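# Move coaster can onto turntable's orange spot

## Task

Pick up the can sitting on the coaster and set it upright on the turntable's orange spot, without disturbing the other cans already standing on the turntable.

## Robot and tools

Robot: two six-joint arms, left_arm and right_arm, each with a two-finger gripper whose fingers can fold. Joints from base outward: waist, shoulder, elbow, forearm roll, wrist pitch, wrist roll. Contact torque limits (N m): 316, 316, 148, 41.8, 41.8, 41.8. A net outside force of 144 N on any part of an arm, or a joint reaching its torque limit, brakes that arm for 10 s (a fault stop). Overworked motors give a MOTOR HOT line and then an OVER-TEMPERATURE FAULT that halts the arm for 30 s or more.

Frames: the scene frame has its origin on the table surface, midway between the nominal bases, +z up, +x out over the table, left_arm on the +y side. Actual bases: left_arm at (+0.070, +0.536, 0) m with quat_wxyz (+1.000, 0, 0, +0.012); right_arm at (-0.008, -0.647, 0) m with quat_wxyz (+1.000, 0, 0, +0.024). Every hand pose, velocity and target, and the wrist camera poses, are given in that arm's own base frame; fixed cameras and the table use the scene frame. On the gripper, fingers point along its +z and open along its y. end_effector_position is the spot between the pads when shut; fingertips extend about 33 mm past it (only about 9 mm when fully open).

The 20-number row (used by execute_actions and move): left_arm x, y, z, qw, qx, qy, qz, gripper position, force_limit, speed, then the same ten for right_arm. Always send all 20, even when one arm is idle. x, y, z are an absolute goal position in metres, and the quaternion (w first) an absolute goal orientation, both in that arm's base frame. The three gripper numbers each lie in [-1, 1]. position: +1 fully open (140 mm), about -0.8 pads touching, -1 close until blocked. force_limit: grip strength after a slow close, roughly 14 N at -1 up to 58 N at +1. speed: finger rate, about 30 mm/s at -1 to 250 mm/s at +1; quicker closes squeeze harder. Both start at +1. To hold an arm still, resend its last reported pose and its last gripper numbers; a 0 is a real command. Keep the quaternion fixed across rows to hold orientation.

execute_actions: argument actions, a list of actions; each action is up to 15 rows, one per 1/30 s step, and a short list repeats its final row. Each per-step command is clipped to within 70 mm and 16 degrees of the measured hand, so a far goal may take several actions; the result's Hand target shows where the arm is actually heading. An action is rejected if any target lies over 0.6 m from the gripper's current position along its axes. Optional cameras: list of names, ["all"], or []; an empty actions list returns all images and the scene number.

move: argument target, one row or up to 15 rows, each gripper travelling in a straight line toward its pose. speed: m/s, 0.002 to 2, default 0.25 (rotation up to twice that in rad/s), one value or one per target. blend: corner rounding in metres for a list, default 0 (stop at each). stop_force: 10 to 80 N, both arms; an arm's path halts when the estimated push against its travel exceeds this. Use it only slowly, never when the gripper rotates, and leave it out when backing away from a contact. zero: true (default) re-zeroes the force reading first; false accumulates. blocking: false returns after about 0.5 s while the move continues (not allowed with stop_force); a new move replaces a running one. Moves cap at 10 s and do not avoid obstacles. Finger numbers in a list must match in every row. Result adds a move: line such as done, off_target, moving, held or fault, plus limits (paced = clipped, held = withheld steps).

wait: seconds, 0 to 10; arms hold their last command. stop: brakes a running move (fingers continue). zoom_image: camera (cam_head_left, cam_head_right, cam_left_wrist or cam_right_wrist) and region [x0, y0, x1, y1] in image pixels from the top-left, at most 504 by 504. finished_scene: scene, the current scene's number; ends it irreversibly.

Cameras: cam_head_left, cam_head_right, cam_high, cam_low (504x504), cam_left_wrist, cam_right_wrist (672x504).

Reading results: end_effector_position, end_effector_quat_wxyz and velocities per arm; Joint velocities may read within noise. object_status: 0 moving, 1 blocked while opening, 2 blocked while closing (a grip), 3 reached target or pads met. position_measured is in counts: 3 open, about 75 at 100 mm, 139 at 60 mm, 200 at 20 mm, 230 pads touching. Joint torques, External joint torques and Flange force (gripper axes) show loads and contacts, with noise; no reading means no estimate. Tool commands gives current gripper commands.

To grip, close with position -1 and confirm status 2; to grip harder, raise force_limit and change position slightly (e.g. -0.98). Grip near the fingertips; deep grips let fingers fold and slip, and tips pressed into a surface fold too.

Avoid: driving past a firm contact (stiff arms fault), fast impacts, the arms touching or one gripper closing on the other, paths close to an arm's own base, knocking over or shifting the turntable cans, dropping the can or releasing it while moving, and anything leaving the table.

Each tool is called after "Call:" as name(argument=value, ...), one argument or row to a line, values as JSON.

## Session

Call:
execute_actions(
  actions=[],
)

Scene clock: 0.00 s.
left_arm: end_effector_position=(+0.3730, -0.0428, +0.1185) position_measured=3 object_status=3 end_effector_quat_wxyz=(-0.055, +0.470, +0.875, +0.103) | right_arm: end_effector_position=(+0.7849, +0.6202, +0.3797) position_measured=3 object_status=3 end_effector_quat_wxyz=(-0.068, +0.863, +0.290, +0.409)
Joint positions: left_arm=[-0.399 -0.102 2.298 0.249 1.05 -1.12] | right_arm=[0.683 0.35 1.469 -0.309 0.499 1.813]
Joint velocities: within noise
Joint torques (N m): no reading
External joint torques (N m): no reading
Flange force (N): no reading
Hand target: left_arm +0.3730, -0.0428, +0.1185; -0.055, +0.470, +0.875, +0.103 | right_arm +0.7849, +0.6202, +0.3797; -0.068, +0.863, +0.290, +0.409
Tool commands: left_gripper/position=+1.0 left_gripper/force_limit=+1.0 left_gripper/speed=+1.0 right_gripper/position=+1.0 right_gripper/force_limit=+1.0 right_gripper/speed=+1.0

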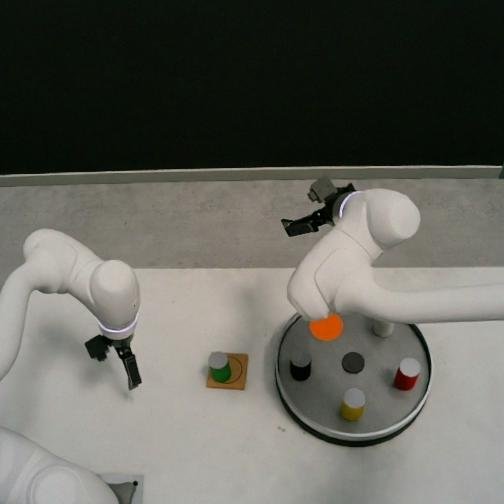

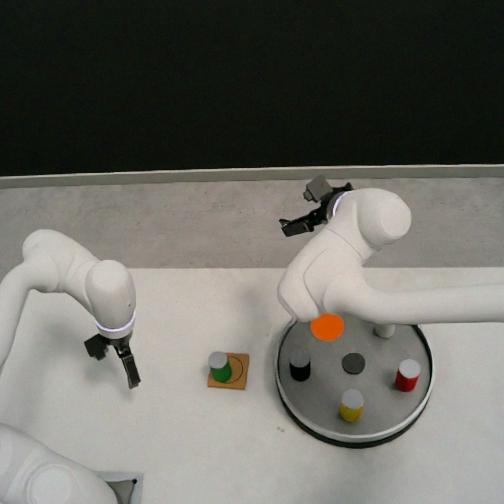

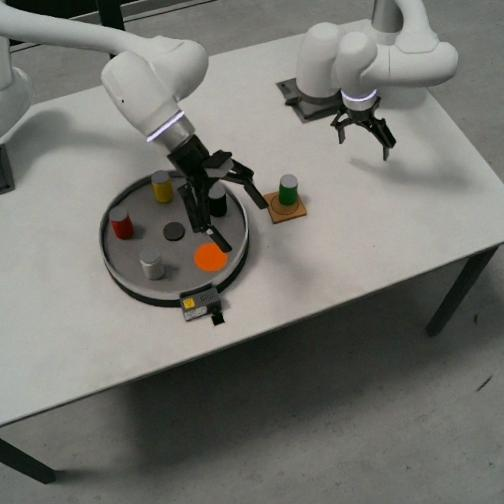

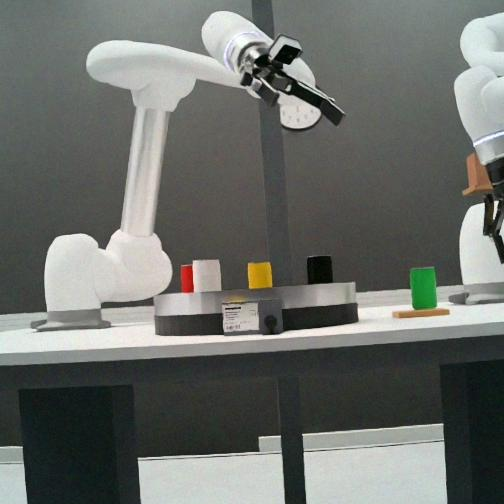

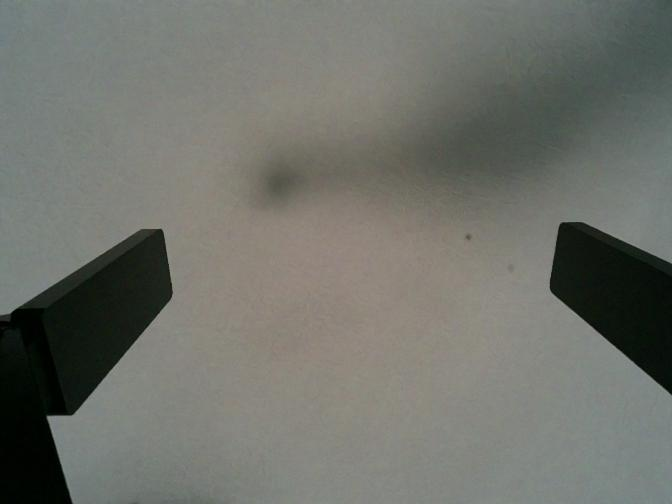

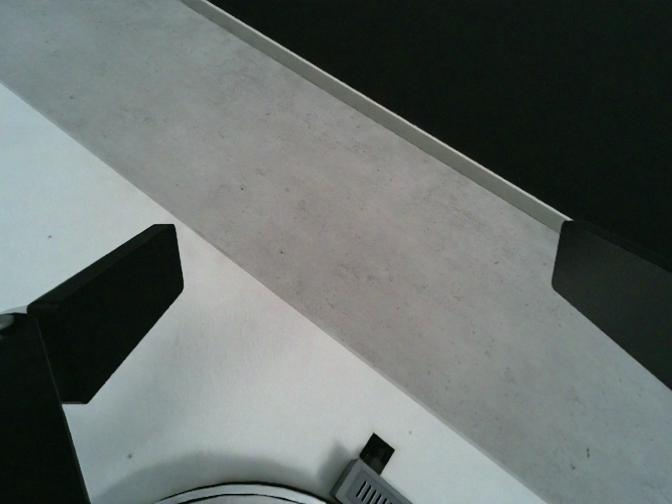

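Call:
move(
  target=[0.375,-0.31,0.30,0,0.473,0.881,0,1,1,1,0.75,-0.10,0.45,0.0937,0.9083,-0.0623,0.4039,1,1,1],
  speed=0.45,
  cameras=["all"],
)

Scene clock: 5.63 s.
left_arm: end_effector_position=(+0.3750, -0.3100, +0.3000) position_measured=3 object_status=3 end_effector_quat_wxyz=(+0.000, +0.473, +0.881, +0.000) | right_arm: end_effector_position=(+0.7500, -0.0999, +0.4500) position_measured=3 object_status=3 end_effector_quat_wxyz=(+0.094, +0.908, -0.062, +0.404)
Joint positions: left_arm=[-0.762 -0.091 1.91 0 1.322 -1.347] | right_arm=[-0.12 -0.064 1.82 -0.255 0.553 1.746]
Joint torques (N m): left_arm=[0.82 -30.78 -39.97 4.19 -0.03 0.05] | right_arm=[1.89 -34.14 -42.61 3.38 -1.62 0.01]
External joint torques (N m): left_arm=[-0.85 -1.11 -1.56 0.09 0.07 -0.05] | right_arm=[-1.92 -2.41 -0.52 0.37 -0.35 0]
Flange force (N): left_arm=[-0.9 -1.7 -2.9] | right_arm=[-1.4 5.5 -2.4]
Hand target: left_arm +0.3750, -0.3100, +0.3000; +0.000, +0.473, +0.881, +0.000 | right_arm +0.7500, -0.1000, +0.4500; +0.094, +0.908, -0.062, +0.404
Off the commanded pose: left_arm 0.000 m, 0 deg | right_arm 0.000 m, 0 deg.
move: done
camera_calibration:
cam_left_wrist: T_world_to_cam=[[0.848521, 0.52879, 0.0198158, -0.15117], [0.494101, -0.805149, 0.328024, -0.529699], [0.189411, -0.268544, -0.944462, 0.270653], [0, 0, 0, 1]] pos_world=[0.338731, -0.273867, 0.432371]
cam_right_wrist: T_world_to_cam=[[-0.199281, -0.974154, 0.10635, 0.0118796], [-0.87169, 0.126637, -0.473413, 0.881714], [0.44771, -0.187046, -0.874397, 0.18515], [0, 0, 0, 1]] pos_world=[0.688055, -0.0654534, 0.578046]

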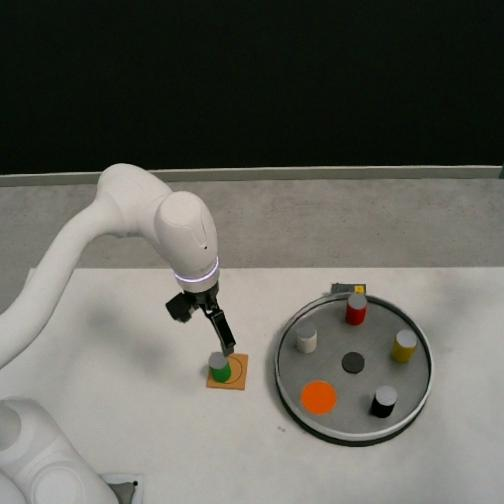

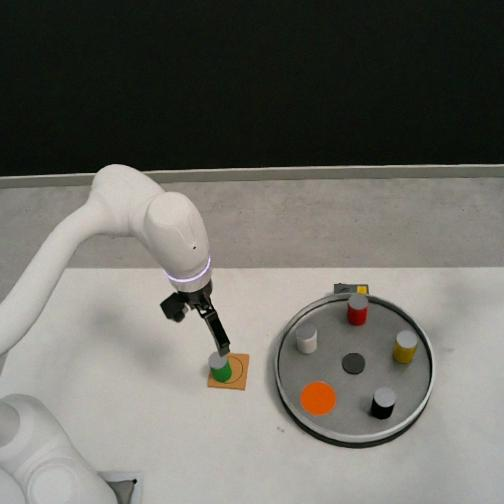

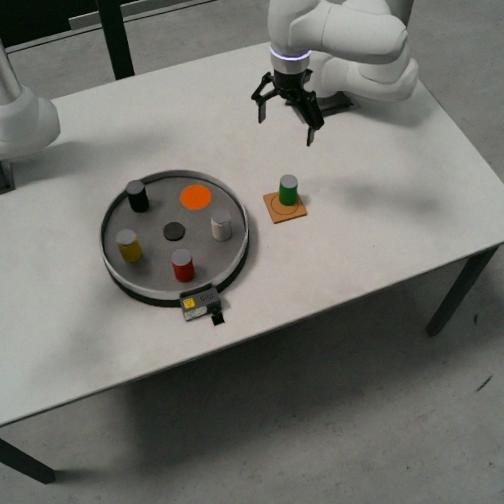

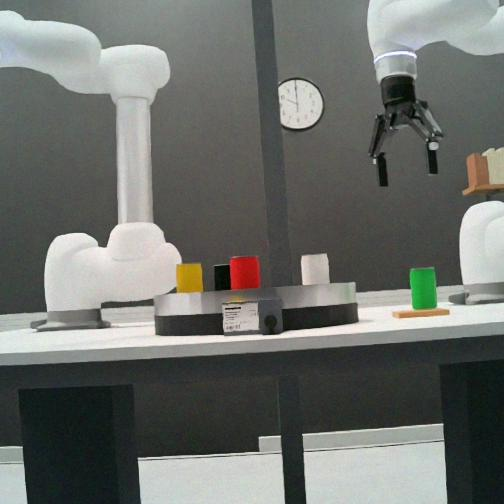

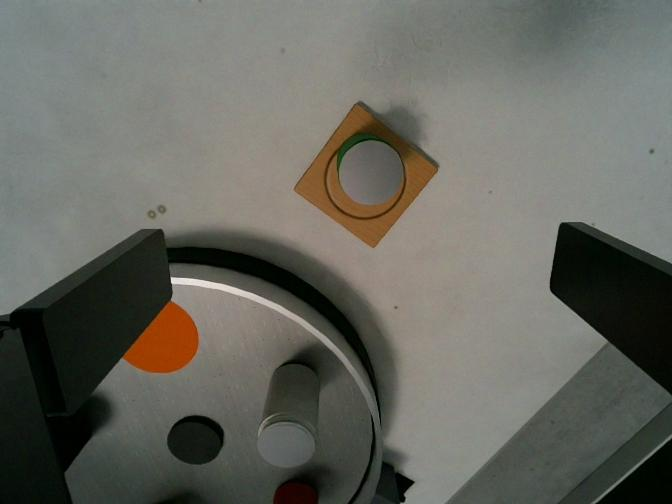

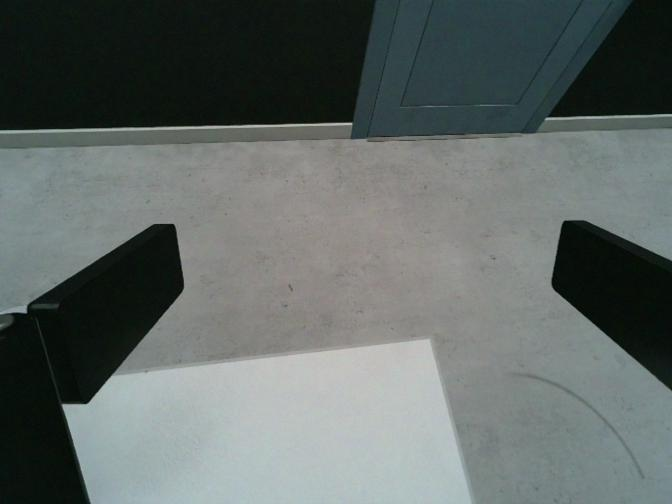

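Call:
move(
  target=[0.391,-0.297,0.18,0,0.473,0.881,0,1,1,1,0.75,-0.10,0.45,0.0937,0.9083,-0.0623,0.4039,1,1,1],
  cameras=["cam_left_wrist","cam_head_left","cam_low"],
)

Scene clock: 7.37 s.
left_arm: end_effector_position=(+0.3911, -0.2970, +0.1801) position_measured=3 object_status=3 end_effector_quat_wxyz=(+0.000, +0.473, +0.881, +0.000) | right_arm: end_effector_position=(+0.7500, -0.1000, +0.4500) position_measured=3 object_status=3 end_effector_quat_wxyz=(+0.094, +0.908, -0.062, +0.404)
Joint positions: left_arm=[-0.72 -0.008 2.063 0 1.087 -1.305] | right_arm=[-0.12 -0.064 1.82 -0.255 0.553 1.746]
Joint torques (N m): left_arm=[0.68 -35.36 -36.48 3.81 -0.04 0.05] | right_arm=[1.8 -34.1 -42.47 3.4 -1.64 -0.03]
External joint torques (N m): left_arm=[-0.54 -1.76 -1.45 0.1 0.07 -0.05] | right_arm=[-1.83 -2.37 -0.63 0.35 -0.33 0.03]
Flange force (N): left_arm=[0.2 -1.3 -3.4] | right_arm=[-1.1 5.1 -2.4]
Hand target: left_arm +0.3910, -0.2970, +0.1800; +0.000, +0.473, +0.881, +0.000 | right_arm +0.7500, -0.1000, +0.4500; +0.094, +0.908, -0.062, +0.404
Off the commanded pose: left_arm 0.000 m, 0 deg | right_arm 0.000 m, 0 deg.
move: done
camera_calibration:
cam_left_wrist: T_world_to_cam=[[0.848556, 0.528726, 0.0200222, -0.169423], [0.49396, -0.805186, 0.328147, -0.487854], [0.189621, -0.268561, -0.944415, 0.15776], [0, 0, 0, 1]] pos_world=[0.354831, -0.260867, 0.312471]
Images, in order (width x height): cam_head_left 504x504, cam_low 504x504, cam_left_wrist 672x504.

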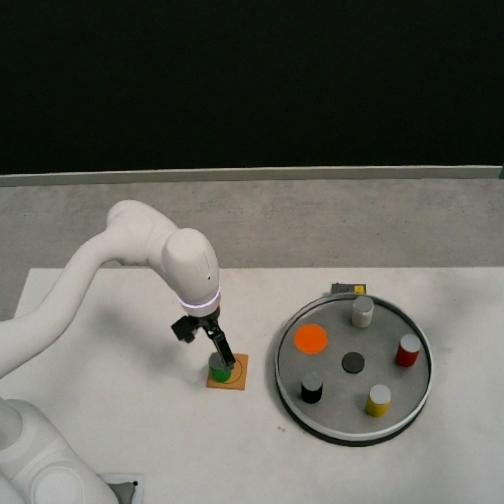

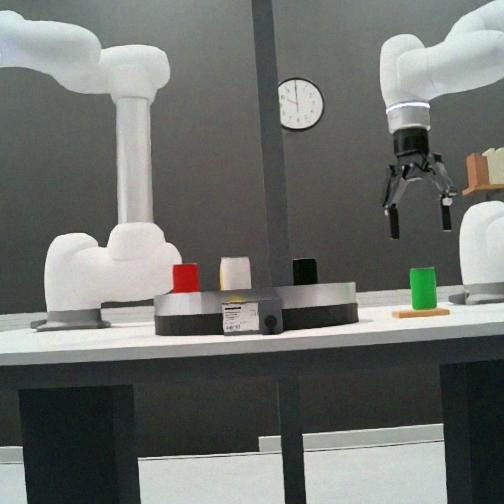

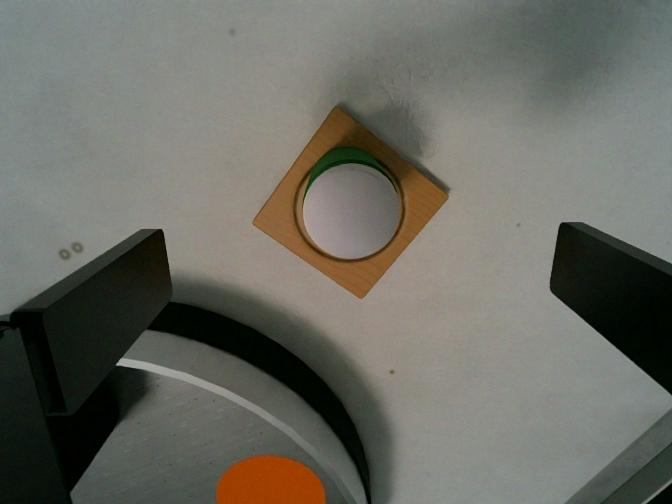

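Call:
move(
  target=[
    [0.391,-0.298,0.092,0,0.473,0.881,0,0.15,1,0,0.75,-0.10,0.45,0.0937,0.9083,-0.0623,0.4039,1,1,1],
    [0.391,-0.298,0.092,0,0.473,0.881,0,-1,0,-1,0.75,-0.10,0.45,0.0937,0.9083,-0.0623,0.4039,1,1,1],
  ],
  cameras=["cam_head_left","cam_low","cam_left_wrist"],
)

Call:
move(
  target=[0.391,-0.298,0.22,0,0.473,0.881,0,-1,0,-1,0.75,-0.10,0.45,0.0937,0.9083,-0.0623,0.4039,1,1,1],
  cameras=["cam_head_left","cam_low","cam_left_wrist"],
)

Call:
wait(
  seconds=1.0,
  cameras=["cam_head_left"],
)

Call:
wait(
  seconds=1.0,
  cameras=["cam_head_left"],
)

Scene clock: 11.13 s.
left_arm: end_effector_position=(+0.3910, -0.2980, +0.0920) position_measured=154 object_status=0 end_effector_quat_wxyz=(+0.000, +0.473, +0.881, +0.000) | right_arm: end_effector_position=(+0.7500, -0.1000, +0.4500) position_measured=3 object_status=3 end_effector_quat_wxyz=(+0.094, +0.908, -0.062, +0.404)
Joint positions: left_arm=[-0.721 0.083 2.155 0 0.904 -1.307] | right_arm=[-0.12 -0.064 1.82 -0.255 0.553 1.746]
Joint torques (N m): left_arm=[2.58 -35.34 -28.08 4.31 -0.58 0.09] | right_arm=[2.02 -33.98 -42.74 3.4 -1.63 0]
External joint torques (N m): left_arm=[-2.49 -7.05 -5.5 -0.84 0.62 -0.09] | right_arm=[-1.98 -2.46 -0.31 0.34 -0.34 0]
Flange force (N): left_arm=[-0.2 -5.5 -14.9] | right_arm=[-1.9 5.5 -2.5]
Hand target: left_arm +0.3910, -0.2980, +0.0920; +0.000, +0.473, +0.881, +0.000 | right_arm +0.7500, -0.1000, +0.4500; +0.094, +0.908, -0.062, +0.404
Off the commanded pose: left_arm 0.000 m, 0 deg | right_arm 0.000 m, 0 deg.
move: done
camera_calibration:
cam_left_wrist: T_world_to_cam=[[0.848521, 0.52879, 0.0198158, -0.16697], [0.494101, -0.805149, 0.328024, -0.459713], [0.189411, -0.268544, -0.944462, 0.0743971], [0, 0, 0, 1]] pos_world=[0.354731, -0.261867, 0.224371]
Images, in order (width x height): cam_head_left 504x504, cam_low 504x504, cam_left_wrist 672x504.

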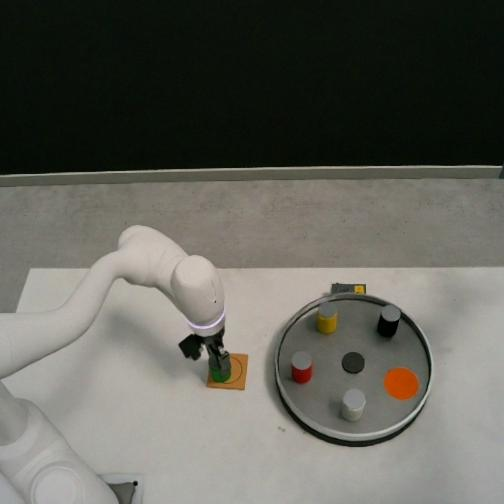

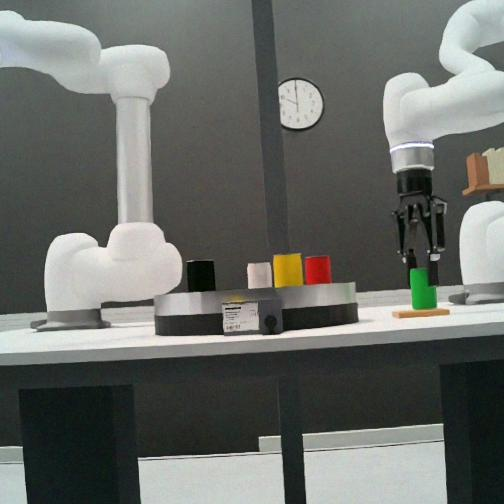

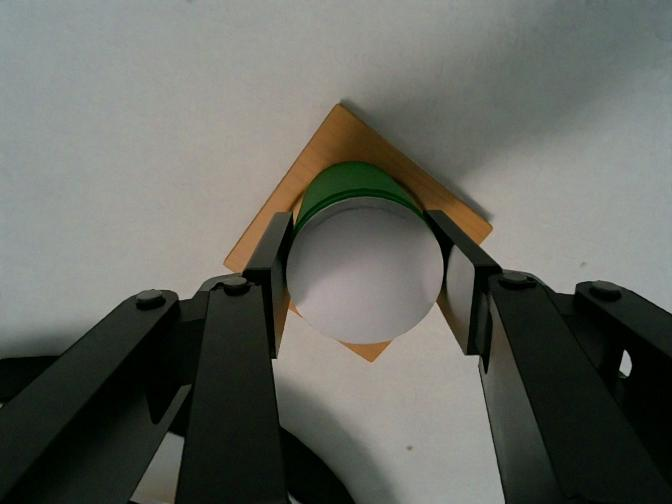

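Scene clock: 12.03 s.
left_arm: end_effector_position=(+0.3910, -0.2980, +0.2200) position_measured=154 object_status=2 end_effector_quat_wxyz=(+0.000, +0.473, +0.881, +0.000) | right_arm: end_effector_position=(+0.7500, -0.1000, +0.4500) position_measured=3 object_status=3 end_effector_quat_wxyz=(+0.094, +0.908, -0.062, +0.404)
Joint positions: left_arm=[-0.721 -0.038 2.013 0 1.167 -1.307] | right_arm=[-0.12 -0.064 1.82 -0.255 0.553 1.746]
Joint torques (N m): left_arm=[0.84 -34.92 -39.12 3.94 -0.06 0.06] | right_arm=[1.98 -33.8 -42.7 3.43 -1.6 0.03]
External joint torques (N m): left_arm=[-0.98 -0.12 -0.1 0.1 0.11 -0.06] | right_arm=[-2.13 -2.69 -0.48 0.32 -0.37 -0.02]
Flange force (N): left_arm=[-0.5 -2.1 -0.4] | right_arm=[-1.8 5.9 -2.7]
Hand target: left_arm +0.3910, -0.2980, +0.2200; +0.000, +0.473, +0.881, +0.000 | right_arm +0.7500, -0.1000, +0.4500; +0.094, +0.908, -0.062, +0.404
Off the commanded pose: left_arm 0.000 m, 0 deg | right_arm 0.000 m, 0 deg.
move: done
camera_calibration:
cam_left_wrist: T_world_to_cam=[[0.848504, 0.528814, 0.0198969, -0.169525], [0.494086, -0.805126, 0.328102, -0.50175], [0.189524, -0.268565, -0.944433, 0.195327], [0, 0, 0, 1]] pos_world=[0.354731, -0.261867, 0.352471]
Images, in order (width x height): cam_head_left 504x504, cam_low 504x504, cam_left_wrist 672x504.

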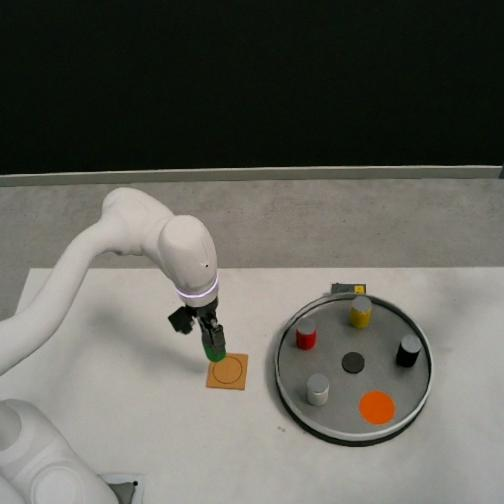

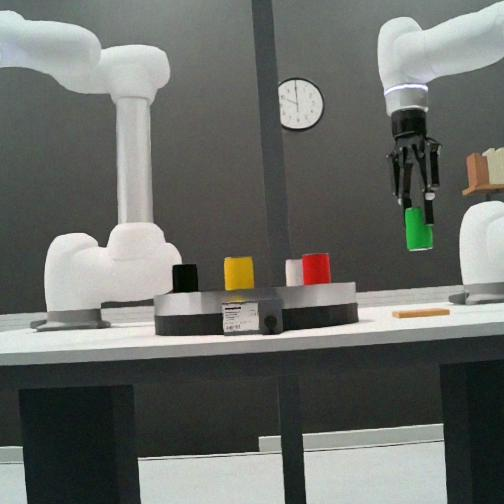

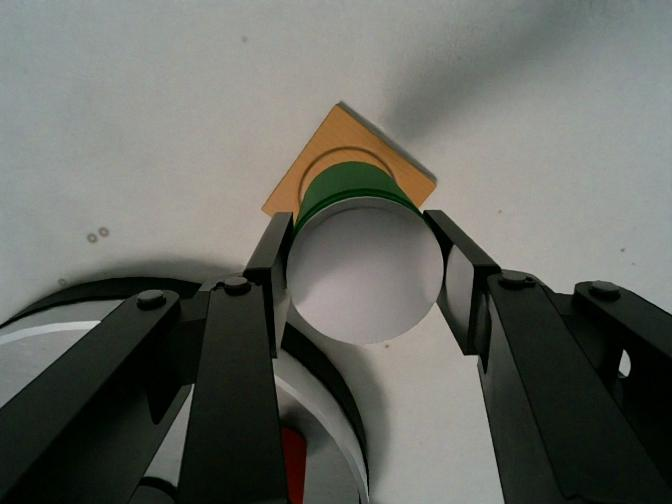

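Scene clock: 13.03 s.
left_arm: end_effector_position=(+0.3910, -0.2980, +0.2200) position_measured=154 object_status=2 end_effector_quat_wxyz=(+0.000, +0.473, +0.881, +0.000) | right_arm: end_effector_position=(+0.7500, -0.1000, +0.4500) position_measured=3 object_status=3 end_effector_quat_wxyz=(+0.094, +0.908, -0.062, +0.404)
Joint positions: left_arm=[-0.721 -0.038 2.013 0 1.167 -1.307] | right_arm=[-0.12 -0.064 1.82 -0.255 0.553 1.746]
Joint torques (N m): left_arm=[0.98 -34.92 -38.73 3.95 -0.07 0.03] | right_arm=[2.1 -34.22 -42.63 3.42 -1.65 0.01]
External joint torques (N m): left_arm=[-0.97 -0.61 -0.74 0.12 0.1 -0.03] | right_arm=[-2.28 -2.21 -0.59 0.33 -0.32 0]
Flange force (N): left_arm=[-0.7 -1.9 -1.6] | right_arm=[-1.1 6.0 -2.1]
Hand target: left_arm +0.3910, -0.2980, +0.2200; +0.000, +0.473, +0.881, +0.000 | right_arm +0.7500, -0.1000, +0.4500; +0.094, +0.908, -0.062, +0.404
Tool commands: left_gripper/position=-1.0 left_gripper/force_limit=+0.0 left_gripper/speed=-1.0 right_gripper/position=+1.0 right_gripper/force_limit=+1.0 right_gripper/speed=+1.0
Off the commanded pose: left_arm 0.000 m, 0 deg | right_arm 0.000 m, 0 deg.
wait: 1.00 s; at rest by 0.17 s
Images, in order (width x height): cam_head_left 504x504.

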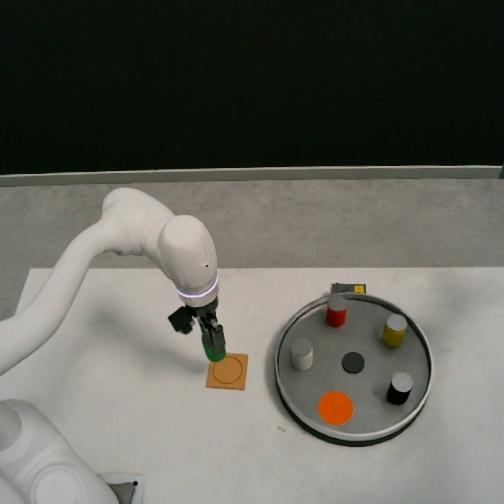

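Scene clock: 14.03 s.
left_arm: end_effector_position=(+0.3910, -0.2980, +0.2200) position_measured=154 object_status=2 end_effector_quat_wxyz=(+0.000, +0.473, +0.881, +0.000) | right_arm: end_effector_position=(+0.7500, -0.1000, +0.4500) position_measured=3 object_status=3 end_effector_quat_wxyz=(+0.094, +0.908, -0.062, +0.404)
Joint positions: left_arm=[-0.721 -0.038 2.013 0 1.167 -1.307] | right_arm=[-0.12 -0.064 1.82 -0.255 0.553 1.746]
Joint torques (N m): left_arm=[1.06 -35.01 -38.75 3.93 -0.04 0.07] | right_arm=[2.1 -34.23 -42.67 3.44 -1.64 -0.04]
External joint torques (N m): left_arm=[-1.17 -0.38 -0.61 0.12 0.08 -0.07] | right_arm=[-2.22 -2.12 -0.38 0.3 -0.32 0.05]
Flange force (N): left_arm=[-1.0 -2.3 -1.2] | right_arm=[-1.5 5.6 -2.0]
Hand target: left_arm +0.3910, -0.2980, +0.2200; +0.000, +0.473, +0.881, +0.000 | right_arm +0.7500, -0.1000, +0.4500; +0.094, +0.908, -0.062, +0.404
Tool commands: left_gripper/position=-1.0 left_gripper/force_limit=+0.0 left_gripper/speed=-1.0 right_gripper/position=+1.0 right_gripper/force_limit=+1.0 right_gripper/speed=+1.0
Off the commanded pose: left_arm 0.000 m, 0 deg | right_arm 0.000 m, 0 deg.
wait: 1.00 s; at rest by 0.17 s
Images, in order (width x height): cam_head_left 504x504.

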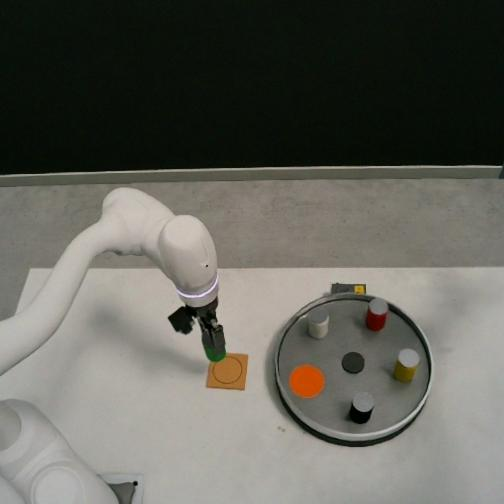

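Call:
move(
  target=[0.49,-0.61,0.30,0,0.473,0.881,0,-1,0,-1,0.75,-0.10,0.45,0.0937,0.9083,-0.0623,0.4039,1,1,1],
  cameras=["cam_head_left","cam_left_wrist","cam_low"],
)

Call:
wait(
  seconds=2,
  cameras=["cam_head_left","cam_left_wrist"],
)

Call:
wait(
  seconds=1.5,
  cameras=["cam_left_wrist"],
)

Scene clock: 18.77 s.
left_arm: end_effector_position=(+0.4899, -0.6100, +0.3000) position_measured=154 object_status=2 end_effector_quat_wxyz=(+0.000, +0.473, +0.881, +0.000) | right_arm: end_effector_position=(+0.7500, -0.1000, +0.4500) position_measured=3 object_status=3 end_effector_quat_wxyz=(+0.094, +0.908, -0.062, +0.404)
Joint positions: left_arm=[-0.938 0.381 1.361 0 1.399 -1.524] | right_arm=[-0.12 -0.064 1.82 -0.255 0.553 1.746]
Joint torques (N m): left_arm=[0.79 -81.46 -41.81 4.23 -0.06 0.07] | right_arm=[1.76 -33.85 -42.7 3.42 -1.61 0.02]
External joint torques (N m): left_arm=[-0.84 0.18 -0.24 0.1 0.1 -0.07] | right_arm=[-1.81 -2.53 -0.4 0.33 -0.36 -0.01]
Flange force (N): left_arm=[-1.0 -1.1 -0.5] | right_arm=[-1.8 5.2 -2.6]
Hand target: left_arm +0.4900, -0.6100, +0.3000; +0.000, +0.473, +0.881, +0.000 | right_arm +0.7500, -0.1000, +0.4500; +0.094, +0.908, -0.062, +0.404
Off the commanded pose: left_arm 0.000 m, 0 deg | right_arm 0.000 m, 0 deg.
move: done
camera_calibration:
cam_left_wrist: T_world_to_cam=[[0.84853, 0.528778, 0.0197667, -0.0901044], [0.494081, -0.805118, 0.328131, -0.828117], [0.189423, -0.268663, -0.944425, 0.168313], [0, 0, 0, 1]] pos_world=[0.45373, -0.573867, 0.432471]
Images, in order (width x height): cam_head_left 504x504, cam_low 504x504, cam_left_wrist 672x504.

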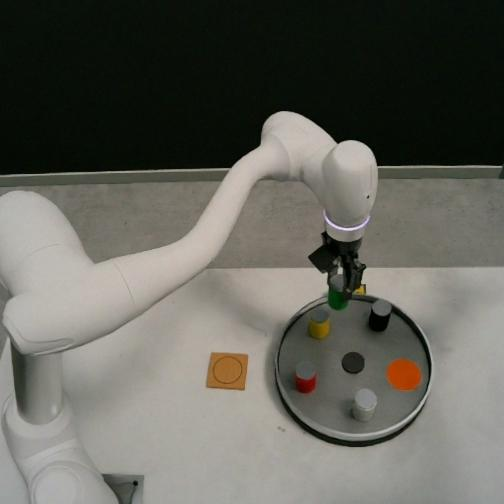

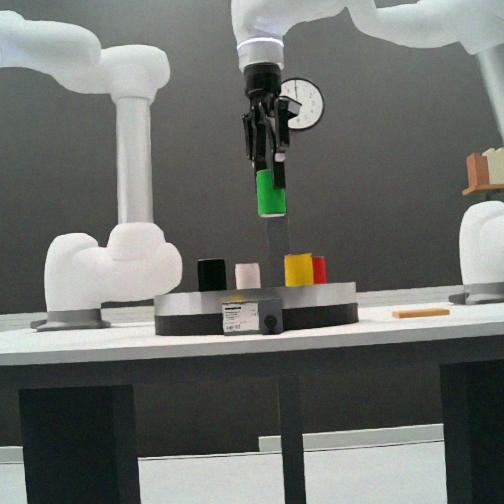

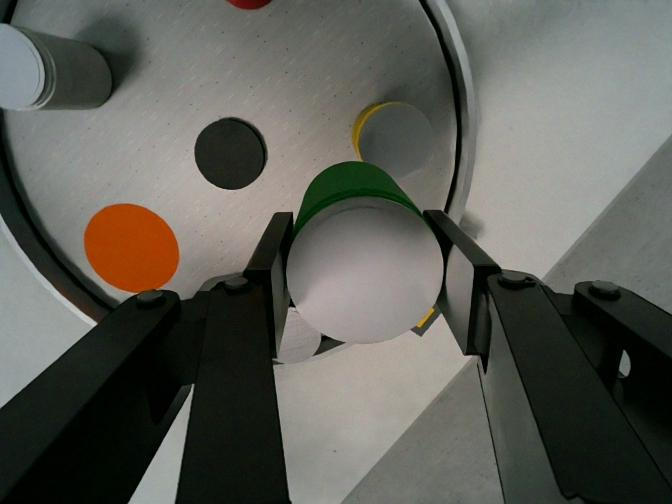

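Scene clock: 20.77 s.
left_arm: end_effector_position=(+0.4900, -0.6100, +0.3000) position_measured=154 object_status=2 end_effector_quat_wxyz=(+0.000, +0.473, +0.881, +0.000) | right_arm: end_effector_position=(+0.7500, -0.1000, +0.4500) position_measured=3 object_status=3 end_effector_quat_wxyz=(+0.094, +0.908, -0.062, +0.404)
Joint positions: left_arm=[-0.938 0.382 1.361 0 1.399 -1.524] | right_arm=[-0.12 -0.064 1.82 -0.255 0.553 1.746]
Joint torques (N m): left_arm=[0.89 -81.36 -41.61 4.26 -0.04 0.09] | right_arm=[2.26 -34.09 -42.68 3.44 -1.61 0.02]
External joint torques (N m): left_arm=[-1.29 0 -0.55 0.06 0.08 -0.09] | right_arm=[-2.32 -2.42 -0.51 0.32 -0.36 -0.02]
Flange force (N): left_arm=[-1.4 -1.7 -0.9] | right_arm=[-1.5 6.2 -2.3]
Hand target: left_arm +0.4900, -0.6100, +0.3000; +0.000, +0.473, +0.881, +0.000 | right_arm +0.7500, -0.1000, +0.4500; +0.094, +0.908, -0.062, +0.404
Tool commands: left_gripper/position=-1.0 left_gripper/force_limit=+0.0 left_gripper/speed=-1.0 right_gripper/position=+1.0 right_gripper/force_limit=+1.0 right_gripper/speed=+1.0
Off the commanded pose: left_arm 0.000 m, 0 deg | right_arm 0.000 m, 0 deg.
wait: 2.00 s; at rest by 0.17 s
camera_calibration:
cam_left_wrist: T_world_to_cam=[[0.848521, 0.52879, 0.0198158, -0.0901145], [0.494101, -0.805149, 0.328024, -0.828098], [0.189411, -0.268544, -0.944462, 0.168402], [0, 0, 0, 1]] pos_world=[0.453731, -0.573867, 0.432471]
Images, in order (width x height): cam_head_left 504x504, cam_left_wrist 672x504.

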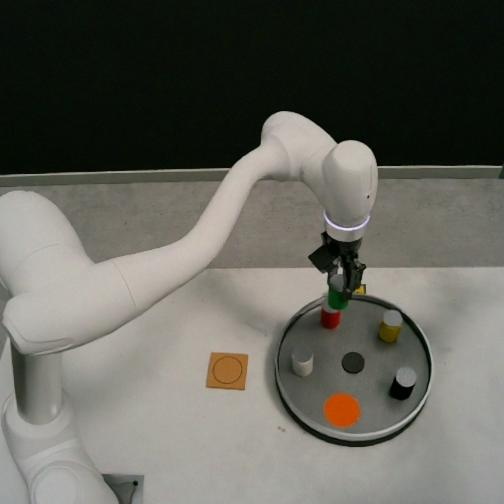

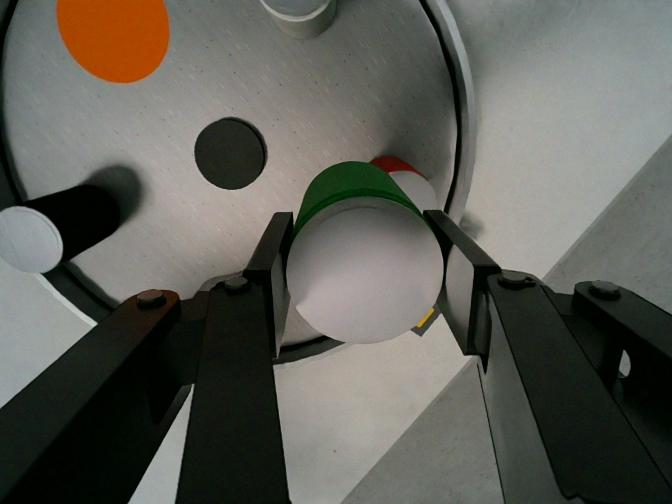

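Scene clock: 22.27 s.
left_arm: end_effector_position=(+0.4900, -0.6100, +0.3000) position_measured=154 object_status=2 end_effector_quat_wxyz=(+0.000, +0.473, +0.881, +0.000) | right_arm: end_effector_position=(+0.7500, -0.1000, +0.4500) position_measured=3 object_status=3 end_effector_quat_wxyz=(+0.094, +0.908, -0.062, +0.404)
Joint positions: left_arm=[-0.938 0.382 1.361 0 1.399 -1.524] | right_arm=[-0.12 -0.064 1.82 -0.255 0.553 1.746]
Joint torques (N m): left_arm=[0.83 -81.28 -41.58 4.27 -0.04 0.08] | right_arm=[1.66 -33.97 -42.63 3.41 -1.59 -0.01]
External joint torques (N m): left_arm=[-0.86 -0.3 -0.67 0.08 0.08 -0.08] | right_arm=[-1.64 -2.44 -0.44 0.33 -0.38 0.02]
Flange force (N): left_arm=[-1.1 -1.1 -1.2] | right_arm=[-1.7 4.8 -2.5]
Hand target: left_arm +0.4900, -0.6100, +0.3000; +0.000, +0.473, +0.881, +0.000 | right_arm +0.7500, -0.1000, +0.4500; +0.094, +0.908, -0.062, +0.404
Tool commands: left_gripper/position=-1.0 left_gripper/force_limit=+0.0 left_gripper/speed=-1.0 right_gripper/position=+1.0 right_gripper/force_limit=+1.0 right_gripper/speed=+1.0
Off the commanded pose: left_arm 0.000 m, 0 deg | right_arm 0.000 m, 0 deg.
wait: 1.50 s; at rest by 0.17 s
camera_calibration:
cam_left_wrist: T_world_to_cam=[[0.848521, 0.52879, 0.0198158, -0.0901145], [0.494101, -0.805149, 0.328024, -0.828098], [0.189411, -0.268544, -0.944462, 0.168402], [0, 0, 0, 1]] pos_world=[0.453731, -0.573867, 0.432471]
Images, in order (width x height): cam_left_wrist 672x504.

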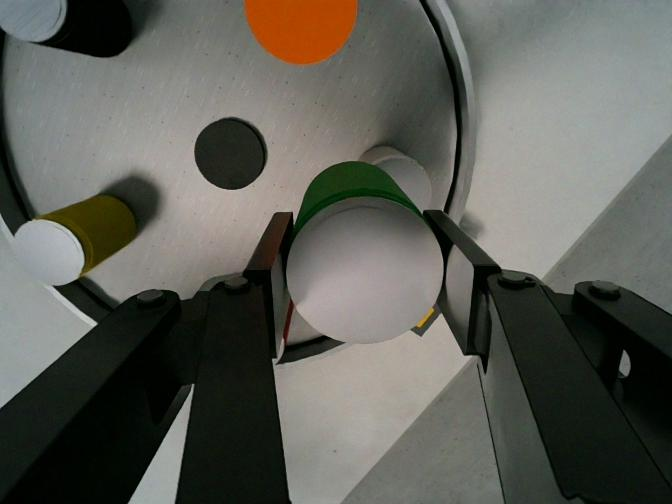

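Call:
move(
  target=[
    [0.366,-0.603,0.28,0,0.473,0.881,0,-1,0,-1,0.75,-0.10,0.45,0.0937,0.9083,-0.0623,0.4039,1,1,1],
    [0.366,-0.603,0.165,0,0.473,0.881,0,-1,0,-1,0.75,-0.10,0.45,0.0937,0.9083,-0.0623,0.4039,1,1,1],
  ],
  blend=0.01,
)

Call:
move(
  target=[0.366,-0.603,0.115,0,0.473,0.881,0,-1,0,-1,0.75,-0.10,0.45,0.0937,0.9083,-0.0623,0.4039,1,1,1],
  speed=0.015,
  stop_force=10,
)

Call:
move(
  target=[
    [0.366,-0.603,0.25,0,0.473,0.881,0,-1,0,-1,0.75,-0.10,0.45,0.0937,0.9083,-0.0623,0.4039,1,1,1],
    [0.509,-0.58,0.25,0,0.473,0.881,0,-1,0,-1,0.75,-0.10,0.45,0.0937,0.9083,-0.0623,0.4039,1,1,1],
  ],
  blend=0.01,
  cameras=["cam_left_wrist","cam_head_left","cam_low"],
)

Scene clock: 31.57 s.
left_arm: end_effector_position=(+0.3660, -0.6030, +0.1650) position_measured=154 object_status=2 end_effector_quat_wxyz=(+0.000, +0.473, +0.881, +0.000) | right_arm: end_effector_position=(+0.7500, -0.1000, +0.4500) position_measured=3 object_status=3 end_effector_quat_wxyz=(+0.094, +0.908, -0.062, +0.404)
Joint positions: left_arm=[-1.074 0.329 1.689 0 1.124 -1.66] | right_arm=[-0.12 -0.064 1.82 -0.255 0.553 1.746]
Joint torques (N m): left_arm=[1 -72.44 -37.93 3.85 -0.06 0.06] | right_arm=[1.74 -33.9 -42.7 3.41 -1.62 0.02]
External joint torques (N m): left_arm=[-1.16 -0.49 -0.69 0.11 0.1 -0.06] | right_arm=[-1.8 -2.59 -0.49 0.35 -0.35 -0.02]
Flange force (N): left_arm=[-0.6 -1.8 -1.2] | right_arm=[-1.6 5.3 -2.7]
Hand target: left_arm +0.3660, -0.6030, +0.1650; +0.000, +0.473, +0.881, +0.000 | right_arm +0.7500, -0.1000, +0.4500; +0.094, +0.908, -0.062, +0.404
Off the commanded pose: left_arm 0.000 m, 0 deg | right_arm 0.000 m, 0 deg.
move: done

Scene clock: 34.27 s.
left_arm: end_effector_position=(+0.3661, -0.6031, +0.1331) position_measured=154 object_status=2 end_effector_quat_wxyz=(+0.000, +0.473, +0.881, +0.000) | right_arm: end_effector_position=(+0.7500, -0.1000, +0.4500) position_measured=3 object_status=3 end_effector_quat_wxyz=(+0.094, +0.908, -0.062, +0.404)
Joint positions: left_arm=[-1.074 0.353 1.719 0 1.069 -1.66] | right_arm=[-0.12 -0.064 1.82 -0.255 0.553 1.746]
Joint torques (N m): left_arm=[-0.74 -61.03 -28.34 2.88 -0.12 0.02] | right_arm=[2.05 -33.84 -42.71 3.43 -1.62 -0.01]
External joint torques (N m): left_arm=[1.04 -13.03 -9.12 0.98 0.17 -0.02] | right_arm=[-2.05 -2.71 -0.41 0.32 -0.34 0.01]
Flange force (N): left_arm=[-0.4 1.4 -18.8] | right_arm=[-1.9 5.6 -2.8]
Hand target: left_arm +0.3660, -0.6031, +0.1331; +0.000, +0.473, +0.881, +0.000 | right_arm +0.7500, -0.1000, +0.4500; +0.094, +0.908, -0.062, +0.404
Off the commanded pose: left_arm 0.018 m, 0 deg | right_arm 0.000 m, 0 deg.
move: contact (left_arm)

Scene clock: 35.73 s.
left_arm: end_effector_position=(+0.5090, -0.5800, +0.2500) position_measured=154 object_status=2 end_effector_quat_wxyz=(+0.000, +0.473, +0.881, +0.000) | right_arm: end_effector_position=(+0.7500, -0.1000, +0.4500) position_measured=3 object_status=3 end_effector_quat_wxyz=(+0.094, +0.908, -0.062, +0.404)
Joint positions: left_arm=[-0.895 0.382 1.452 0 1.308 -1.481] | right_arm=[-0.12 -0.064 1.82 -0.255 0.553 1.746]
Joint torques (N m): left_arm=[0.72 -80.84 -40.96 4.31 -0.04 0.04] | right_arm=[1.79 -33.74 -42.58 3.44 -1.63 -0.01]
External joint torques (N m): left_arm=[-0.91 0.18 -0.39 -0.06 0.08 -0.04] | right_arm=[-1.94 -2.8 -0.56 0.3 -0.33 0.02]
Flange force (N): left_arm=[-1.3 -1.1 -0.5] | right_arm=[-1.7 5.3 -3.0]
Hand target: left_arm +0.5090, -0.5800, +0.2500; +0.000, +0.473, +0.881, +0.000 | right_arm +0.7500, -0.1000, +0.4500; +0.094, +0.908, -0.062, +0.404
Off the commanded pose: left_arm 0.000 m, 0 deg | right_arm 0.000 m, 0 deg.
move: done
camera_calibration:
cam_left_wrist: T_world_to_cam=[[0.84852, 0.528791, 0.0198167, -0.121109], [0.494095, -0.80514, 0.328055, -0.796934], [0.189428, -0.26857, -0.944451, 0.12561], [0, 0, 0, 1]] pos_world=[0.472731, -0.543867, 0.382471]
Images, in order (width x height): cam_head_left 504x504, cam_low 504x504, cam_left_wrist 672x504.

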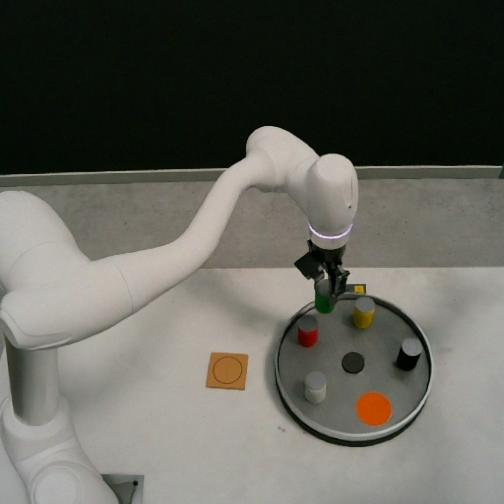

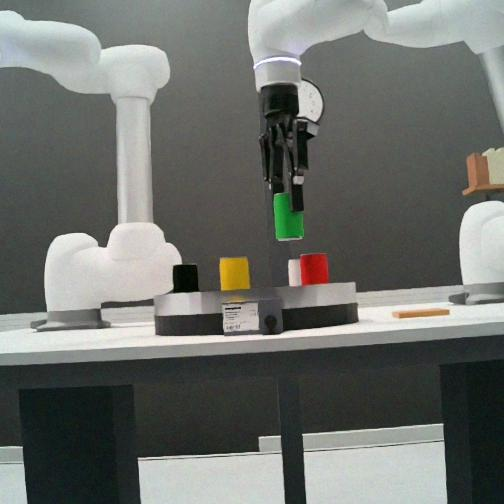

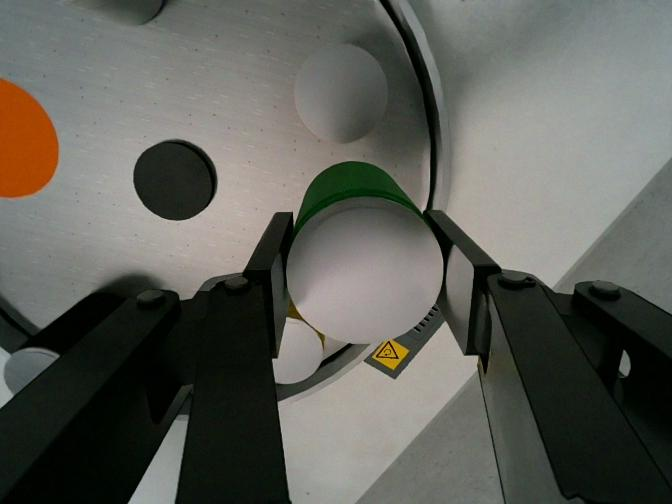

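Call:
wait(
  seconds=0.1,
)

Scene clock: 37.13 s.
left_arm: end_effector_position=(+0.5090, -0.5800, +0.2500) position_measured=154 object_status=2 end_effector_quat_wxyz=(+0.000, +0.473, +0.881, +0.000) | right_arm: end_effector_position=(+0.7500, -0.1000, +0.4500) position_measured=3 object_status=3 end_effector_quat_wxyz=(+0.094, +0.908, -0.062, +0.404)
Joint positions: left_arm=[-0.895 0.382 1.452 0 1.308 -1.481] | right_arm=[-0.12 -0.064 1.82 -0.255 0.553 1.746]
Joint torques (N m): left_arm=[0.7 -80.66 -40.63 4.15 -0.06 0.05] | right_arm=[1.71 -33.98 -42.69 3.45 -1.62 0.05]
External joint torques (N m): left_arm=[-0.32 -0.56 -0.77 0.13 0.11 -0.05] | right_arm=[-1.73 -2.31 -0.29 0.29 -0.34 -0.04]
Flange force (N): left_arm=[-1.0 -0.4 -1.4] | right_arm=[-1.8 5.0 -2.4]
Hand target: left_arm +0.5090, -0.5800, +0.2500; +0.000, +0.473, +0.881, +0.000 | right_arm +0.7500, -0.1000, +0.4500; +0.094, +0.908, -0.062, +0.404
Tool commands: left_gripper/position=-1.0 left_gripper/force_limit=+0.0 left_gripper/speed=-1.0 right_gripper/position=+1.0 right_gripper/force_limit=+1.0 right_gripper/speed=+1.0
Off the commanded pose: left_arm 0.000 m, 0 deg | right_arm 0.000 m, 0 deg.
wait: 0.10 s; at rest from the start

Call:
wait(
  seconds=8.4,
)

Call:
move(
  target=[0.509,-0.58,0.1345,0,0.473,0.881,0,-1,0,-1,0.75,-0.10,0.45,0.0937,0.9083,-0.0623,0.4039,1,1,1],
)

Call:
execute_actions(
  actions=[
    [[0.509,-0.58,0.1345,0,0.473,0.881,0,0.4,0,1,0.75,-0.10,0.45,0.0937,0.9083,-0.0623,0.4039,1,1,1]],
  ],
)

Call:
move(
  target=[0.509,-0.58,0.30,0,0.473,0.881,0,0.4,0,1,0.75,-0.10,0.45,0.0937,0.9083,-0.0623,0.4039,1,1,1],
  cameras=["cam_left_wrist","cam_head_left","cam_low"],
)

Scene clock: 46.13 s.
left_arm: end_effector_position=(+0.5090, -0.5800, +0.2500) position_measured=154 object_status=2 end_effector_quat_wxyz=(+0.000, +0.473, +0.881, +0.000) | right_arm: end_effector_position=(+0.7500, -0.1000, +0.4500) position_measured=3 object_status=3 end_effector_quat_wxyz=(+0.094, +0.908, -0.062, +0.404)
Joint positions: left_arm=[-0.895 0.382 1.452 0 1.308 -1.481] | right_arm=[-0.12 -0.064 1.82 -0.255 0.553 1.746]
Joint torques (N m): left_arm=[0.89 -80.75 -40.82 4.14 -0.08 0.06] | right_arm=[2.07 -33.85 -42.73 3.41 -1.65 -0.01]
External joint torques (N m): left_arm=[-0.57 -0.39 -0.71 0.15 0.12 -0.06] | right_arm=[-2.1 -2.69 -0.41 0.34 -0.32 0.02]
Flange force (N): left_arm=[-1.1 -0.7 -1.2] | right_arm=[-1.9 5.7 -2.8]
Hand target: left_arm +0.5090, -0.5800, +0.2500; +0.000, +0.473, +0.881, +0.000 | right_arm +0.7500, -0.1000, +0.4500; +0.094, +0.908, -0.062, +0.404
Tool commands: left_gripper/position=-1.0 left_gripper/force_limit=+0.0 left_gripper/speed=-1.0 right_gripper/position=+1.0 right_gripper/force_limit=+1.0 right_gripper/speed=+1.0
Off the commanded pose: left_arm 0.000 m, 0 deg | right_arm 0.000 m, 0 deg.
wait: 8.40 s; at rest from the start

Scene clock: 46.97 s.
left_arm: end_effector_position=(+0.5090, -0.5800, +0.1345) position_measured=154 object_status=2 end_effector_quat_wxyz=(+0.000, +0.473, +0.881, +0.000) | right_arm: end_effector_position=(+0.7500, -0.1000, +0.4500) position_measured=3 object_status=3 end_effector_quat_wxyz=(+0.094, +0.908, -0.062, +0.404)
Joint positions: left_arm=[-0.895 0.447 1.576 0 1.118 -1.481] | right_arm=[-0.12 -0.064 1.82 -0.255 0.553 1.746]
Joint torques (N m): left_arm=[0.72 -83.9 -37.76 3.85 -0.04 0.07] | right_arm=[2.03 -33.72 -42.59 3.41 -1.65 0.01]
External joint torques (N m): left_arm=[-1.09 0.1 -0.59 0.09 0.08 -0.07] | right_arm=[-2.09 -2.66 -0.51 0.34 -0.32 0]
Flange force (N): left_arm=[-1.6 -1.3 -0.6] | right_arm=[-1.6 5.8 -2.8]
Hand target: left_arm +0.5090, -0.5800, +0.1345; +0.000, +0.473, +0.881, +0.000 | right_arm +0.7500, -0.1000, +0.4500; +0.094, +0.908, -0.062, +0.404
Off the commanded pose: left_arm 0.000 m, 0 deg | right_arm 0.000 m, 0 deg.
move: done

Scene clock: 47.67 s.
left_arm: end_effector_position=(+0.5090, -0.5800, +0.1345) position_measured=78 object_status=3 end_effector_quat_wxyz=(+0.000, +0.473, +0.881, +0.000) | right_arm: end_effector_position=(+0.7500, -0.1000, +0.4500) position_measured=3 object_status=3 end_effector_quat_wxyz=(+0.094, +0.908, -0.062, +0.404)
Joint positions: left_arm=[-0.895 0.447 1.576 0 1.118 -1.481] | right_arm=[-0.12 -0.064 1.82 -0.255 0.553 1.746]
Joint torques (N m): left_arm=[0.85 -82.64 -36.97 3.86 -0.06 0.06] | right_arm=[1.79 -33.75 -42.78 3.42 -1.61 0.01]
External joint torques (N m): left_arm=[-0.98 -1.53 -1.6 0.1 0.09 -0.06] | right_arm=[-2.02 -2.52 -0.2 0.31 -0.35 0]
Flange force (N): left_arm=[-1.5 -1.2 -2.7] | right_arm=[-2.2 5.5 -2.6]
Hand target: left_arm +0.5090, -0.5800, +0.1345; +0.000, +0.473, +0.881, +0.000 | right_arm +0.7500, -0.1000, +0.4500; +0.094, +0.908, -0.062, +0.404
Off the commanded pose: left_arm 0.000 m, 0 deg | right_arm 0.000 m, 0 deg.
Step readings (end_effector_position of left_arm | right_arm):
0: (+0.5090, -0.5800, +0.1345) | (+0.7500, -0.1000, +0.4500)
1: (+0.5090, -0.5800, +0.1345) | (+0.7500, -0.1000, +0.4500)
2: (+0.5090, -0.5800, +0.1345) | (+0.7500, -0.1000, +0.4500)
4: (+0.5090, -0.5800, +0.1345) | (+0.7500, -0.1000, +0.4500)
8: (+0.5090, -0.5800, +0.1345) | (+0.7500, -0.1000, +0.4500)
15: (+0.5090, -0.5800, +0.1345) | (+0.7500, -0.1000, +0.4500)

Scene clock: 48.70 s.
left_arm: end_effector_position=(+0.5090, -0.5799, +0.3001) position_measured=78 object_status=3 end_effector_quat_wxyz=(+0.000, +0.473, +0.881, +0.000) | right_arm: end_effector_position=(+0.7500, -0.1000, +0.4500) position_measured=3 object_status=3 end_effector_quat_wxyz=(+0.094, +0.908, -0.062, +0.404)
Joint positions: left_arm=[-0.895 0.364 1.385 0 1.392 -1.481] | right_arm=[-0.12 -0.064 1.82 -0.255 0.553 1.746]
Joint torques (N m): left_arm=[1.14 -76.94 -40.64 4.27 -0.07 0.06] | right_arm=[2.11 -34.05 -42.65 3.46 -1.62 -0.01]
External joint torques (N m): left_arm=[-1.38 -3.01 -1.58 0.07 0.11 -0.06] | right_arm=[-2.36 -2.19 -0.42 0.28 -0.34 0.02]
Flange force (N): left_arm=[1.1 -2.0 -3.3] | right_arm=[-1.5 5.9 -2.0]
Hand target: left_arm +0.5090, -0.5800, +0.3000; +0.000, +0.473, +0.881, +0.000 | right_arm +0.7500, -0.1000, +0.4500; +0.094, +0.908, -0.062, +0.404
Off the commanded pose: left_arm 0.000 m, 0 deg | right_arm 0.000 m, 0 deg.
move: done
camera_calibration:
cam_left_wrist: T_world_to_cam=[[0.848497, 0.528825, 0.0199269, -0.122173], [0.494063, -0.80509, 0.328224, -0.813321], [0.189616, -0.268652, -0.94439, 0.172794], [0, 0, 0, 1]] pos_world=[0.472731, -0.543767, 0.432571]
Images, in order (width x height): cam_head_left 504x504, cam_low 504x504, cam_left_wrist 672x504.

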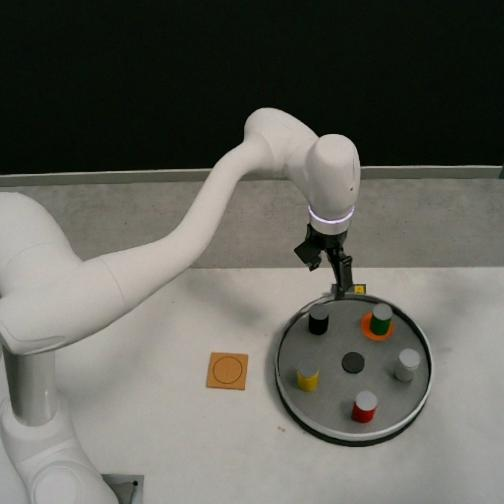

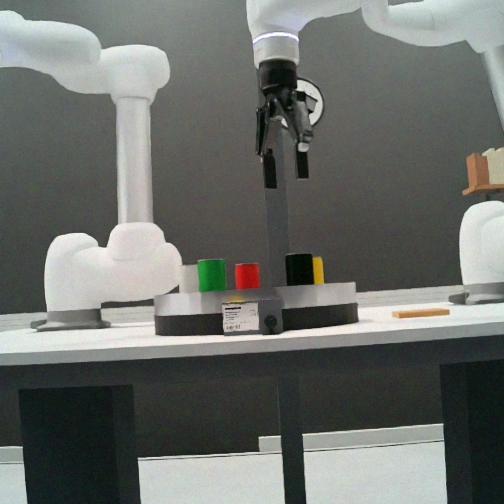

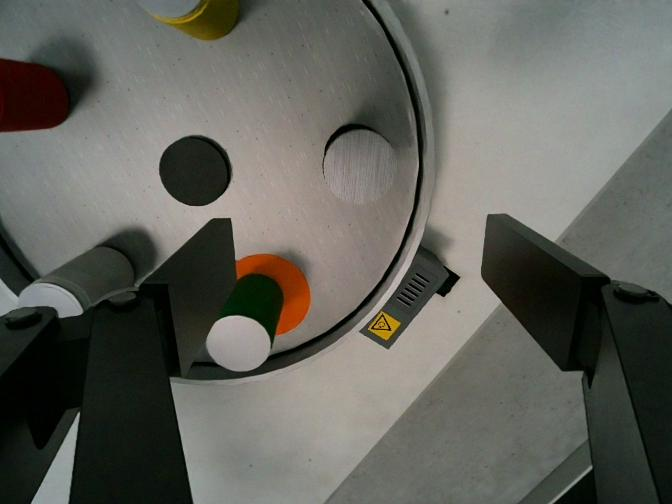

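Call:
zoom_image(
  camera="cam_left_wrist",
  region=[180, 220, 340, 380],
)

Scaled by 3.150 from the camera's 672x504 image, which has a finer 960x720 frame.

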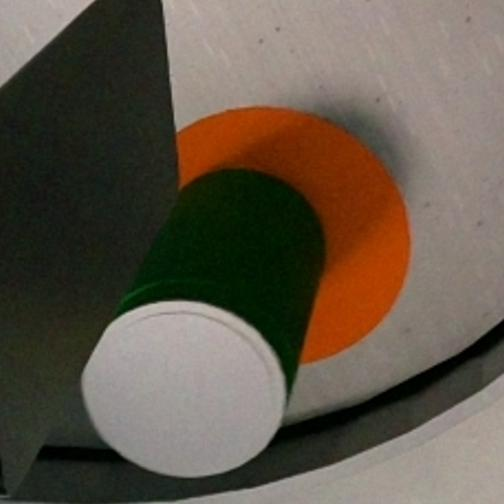

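Call:
finished_scene(
  scene=1,
)

The scene is finished: the task was done.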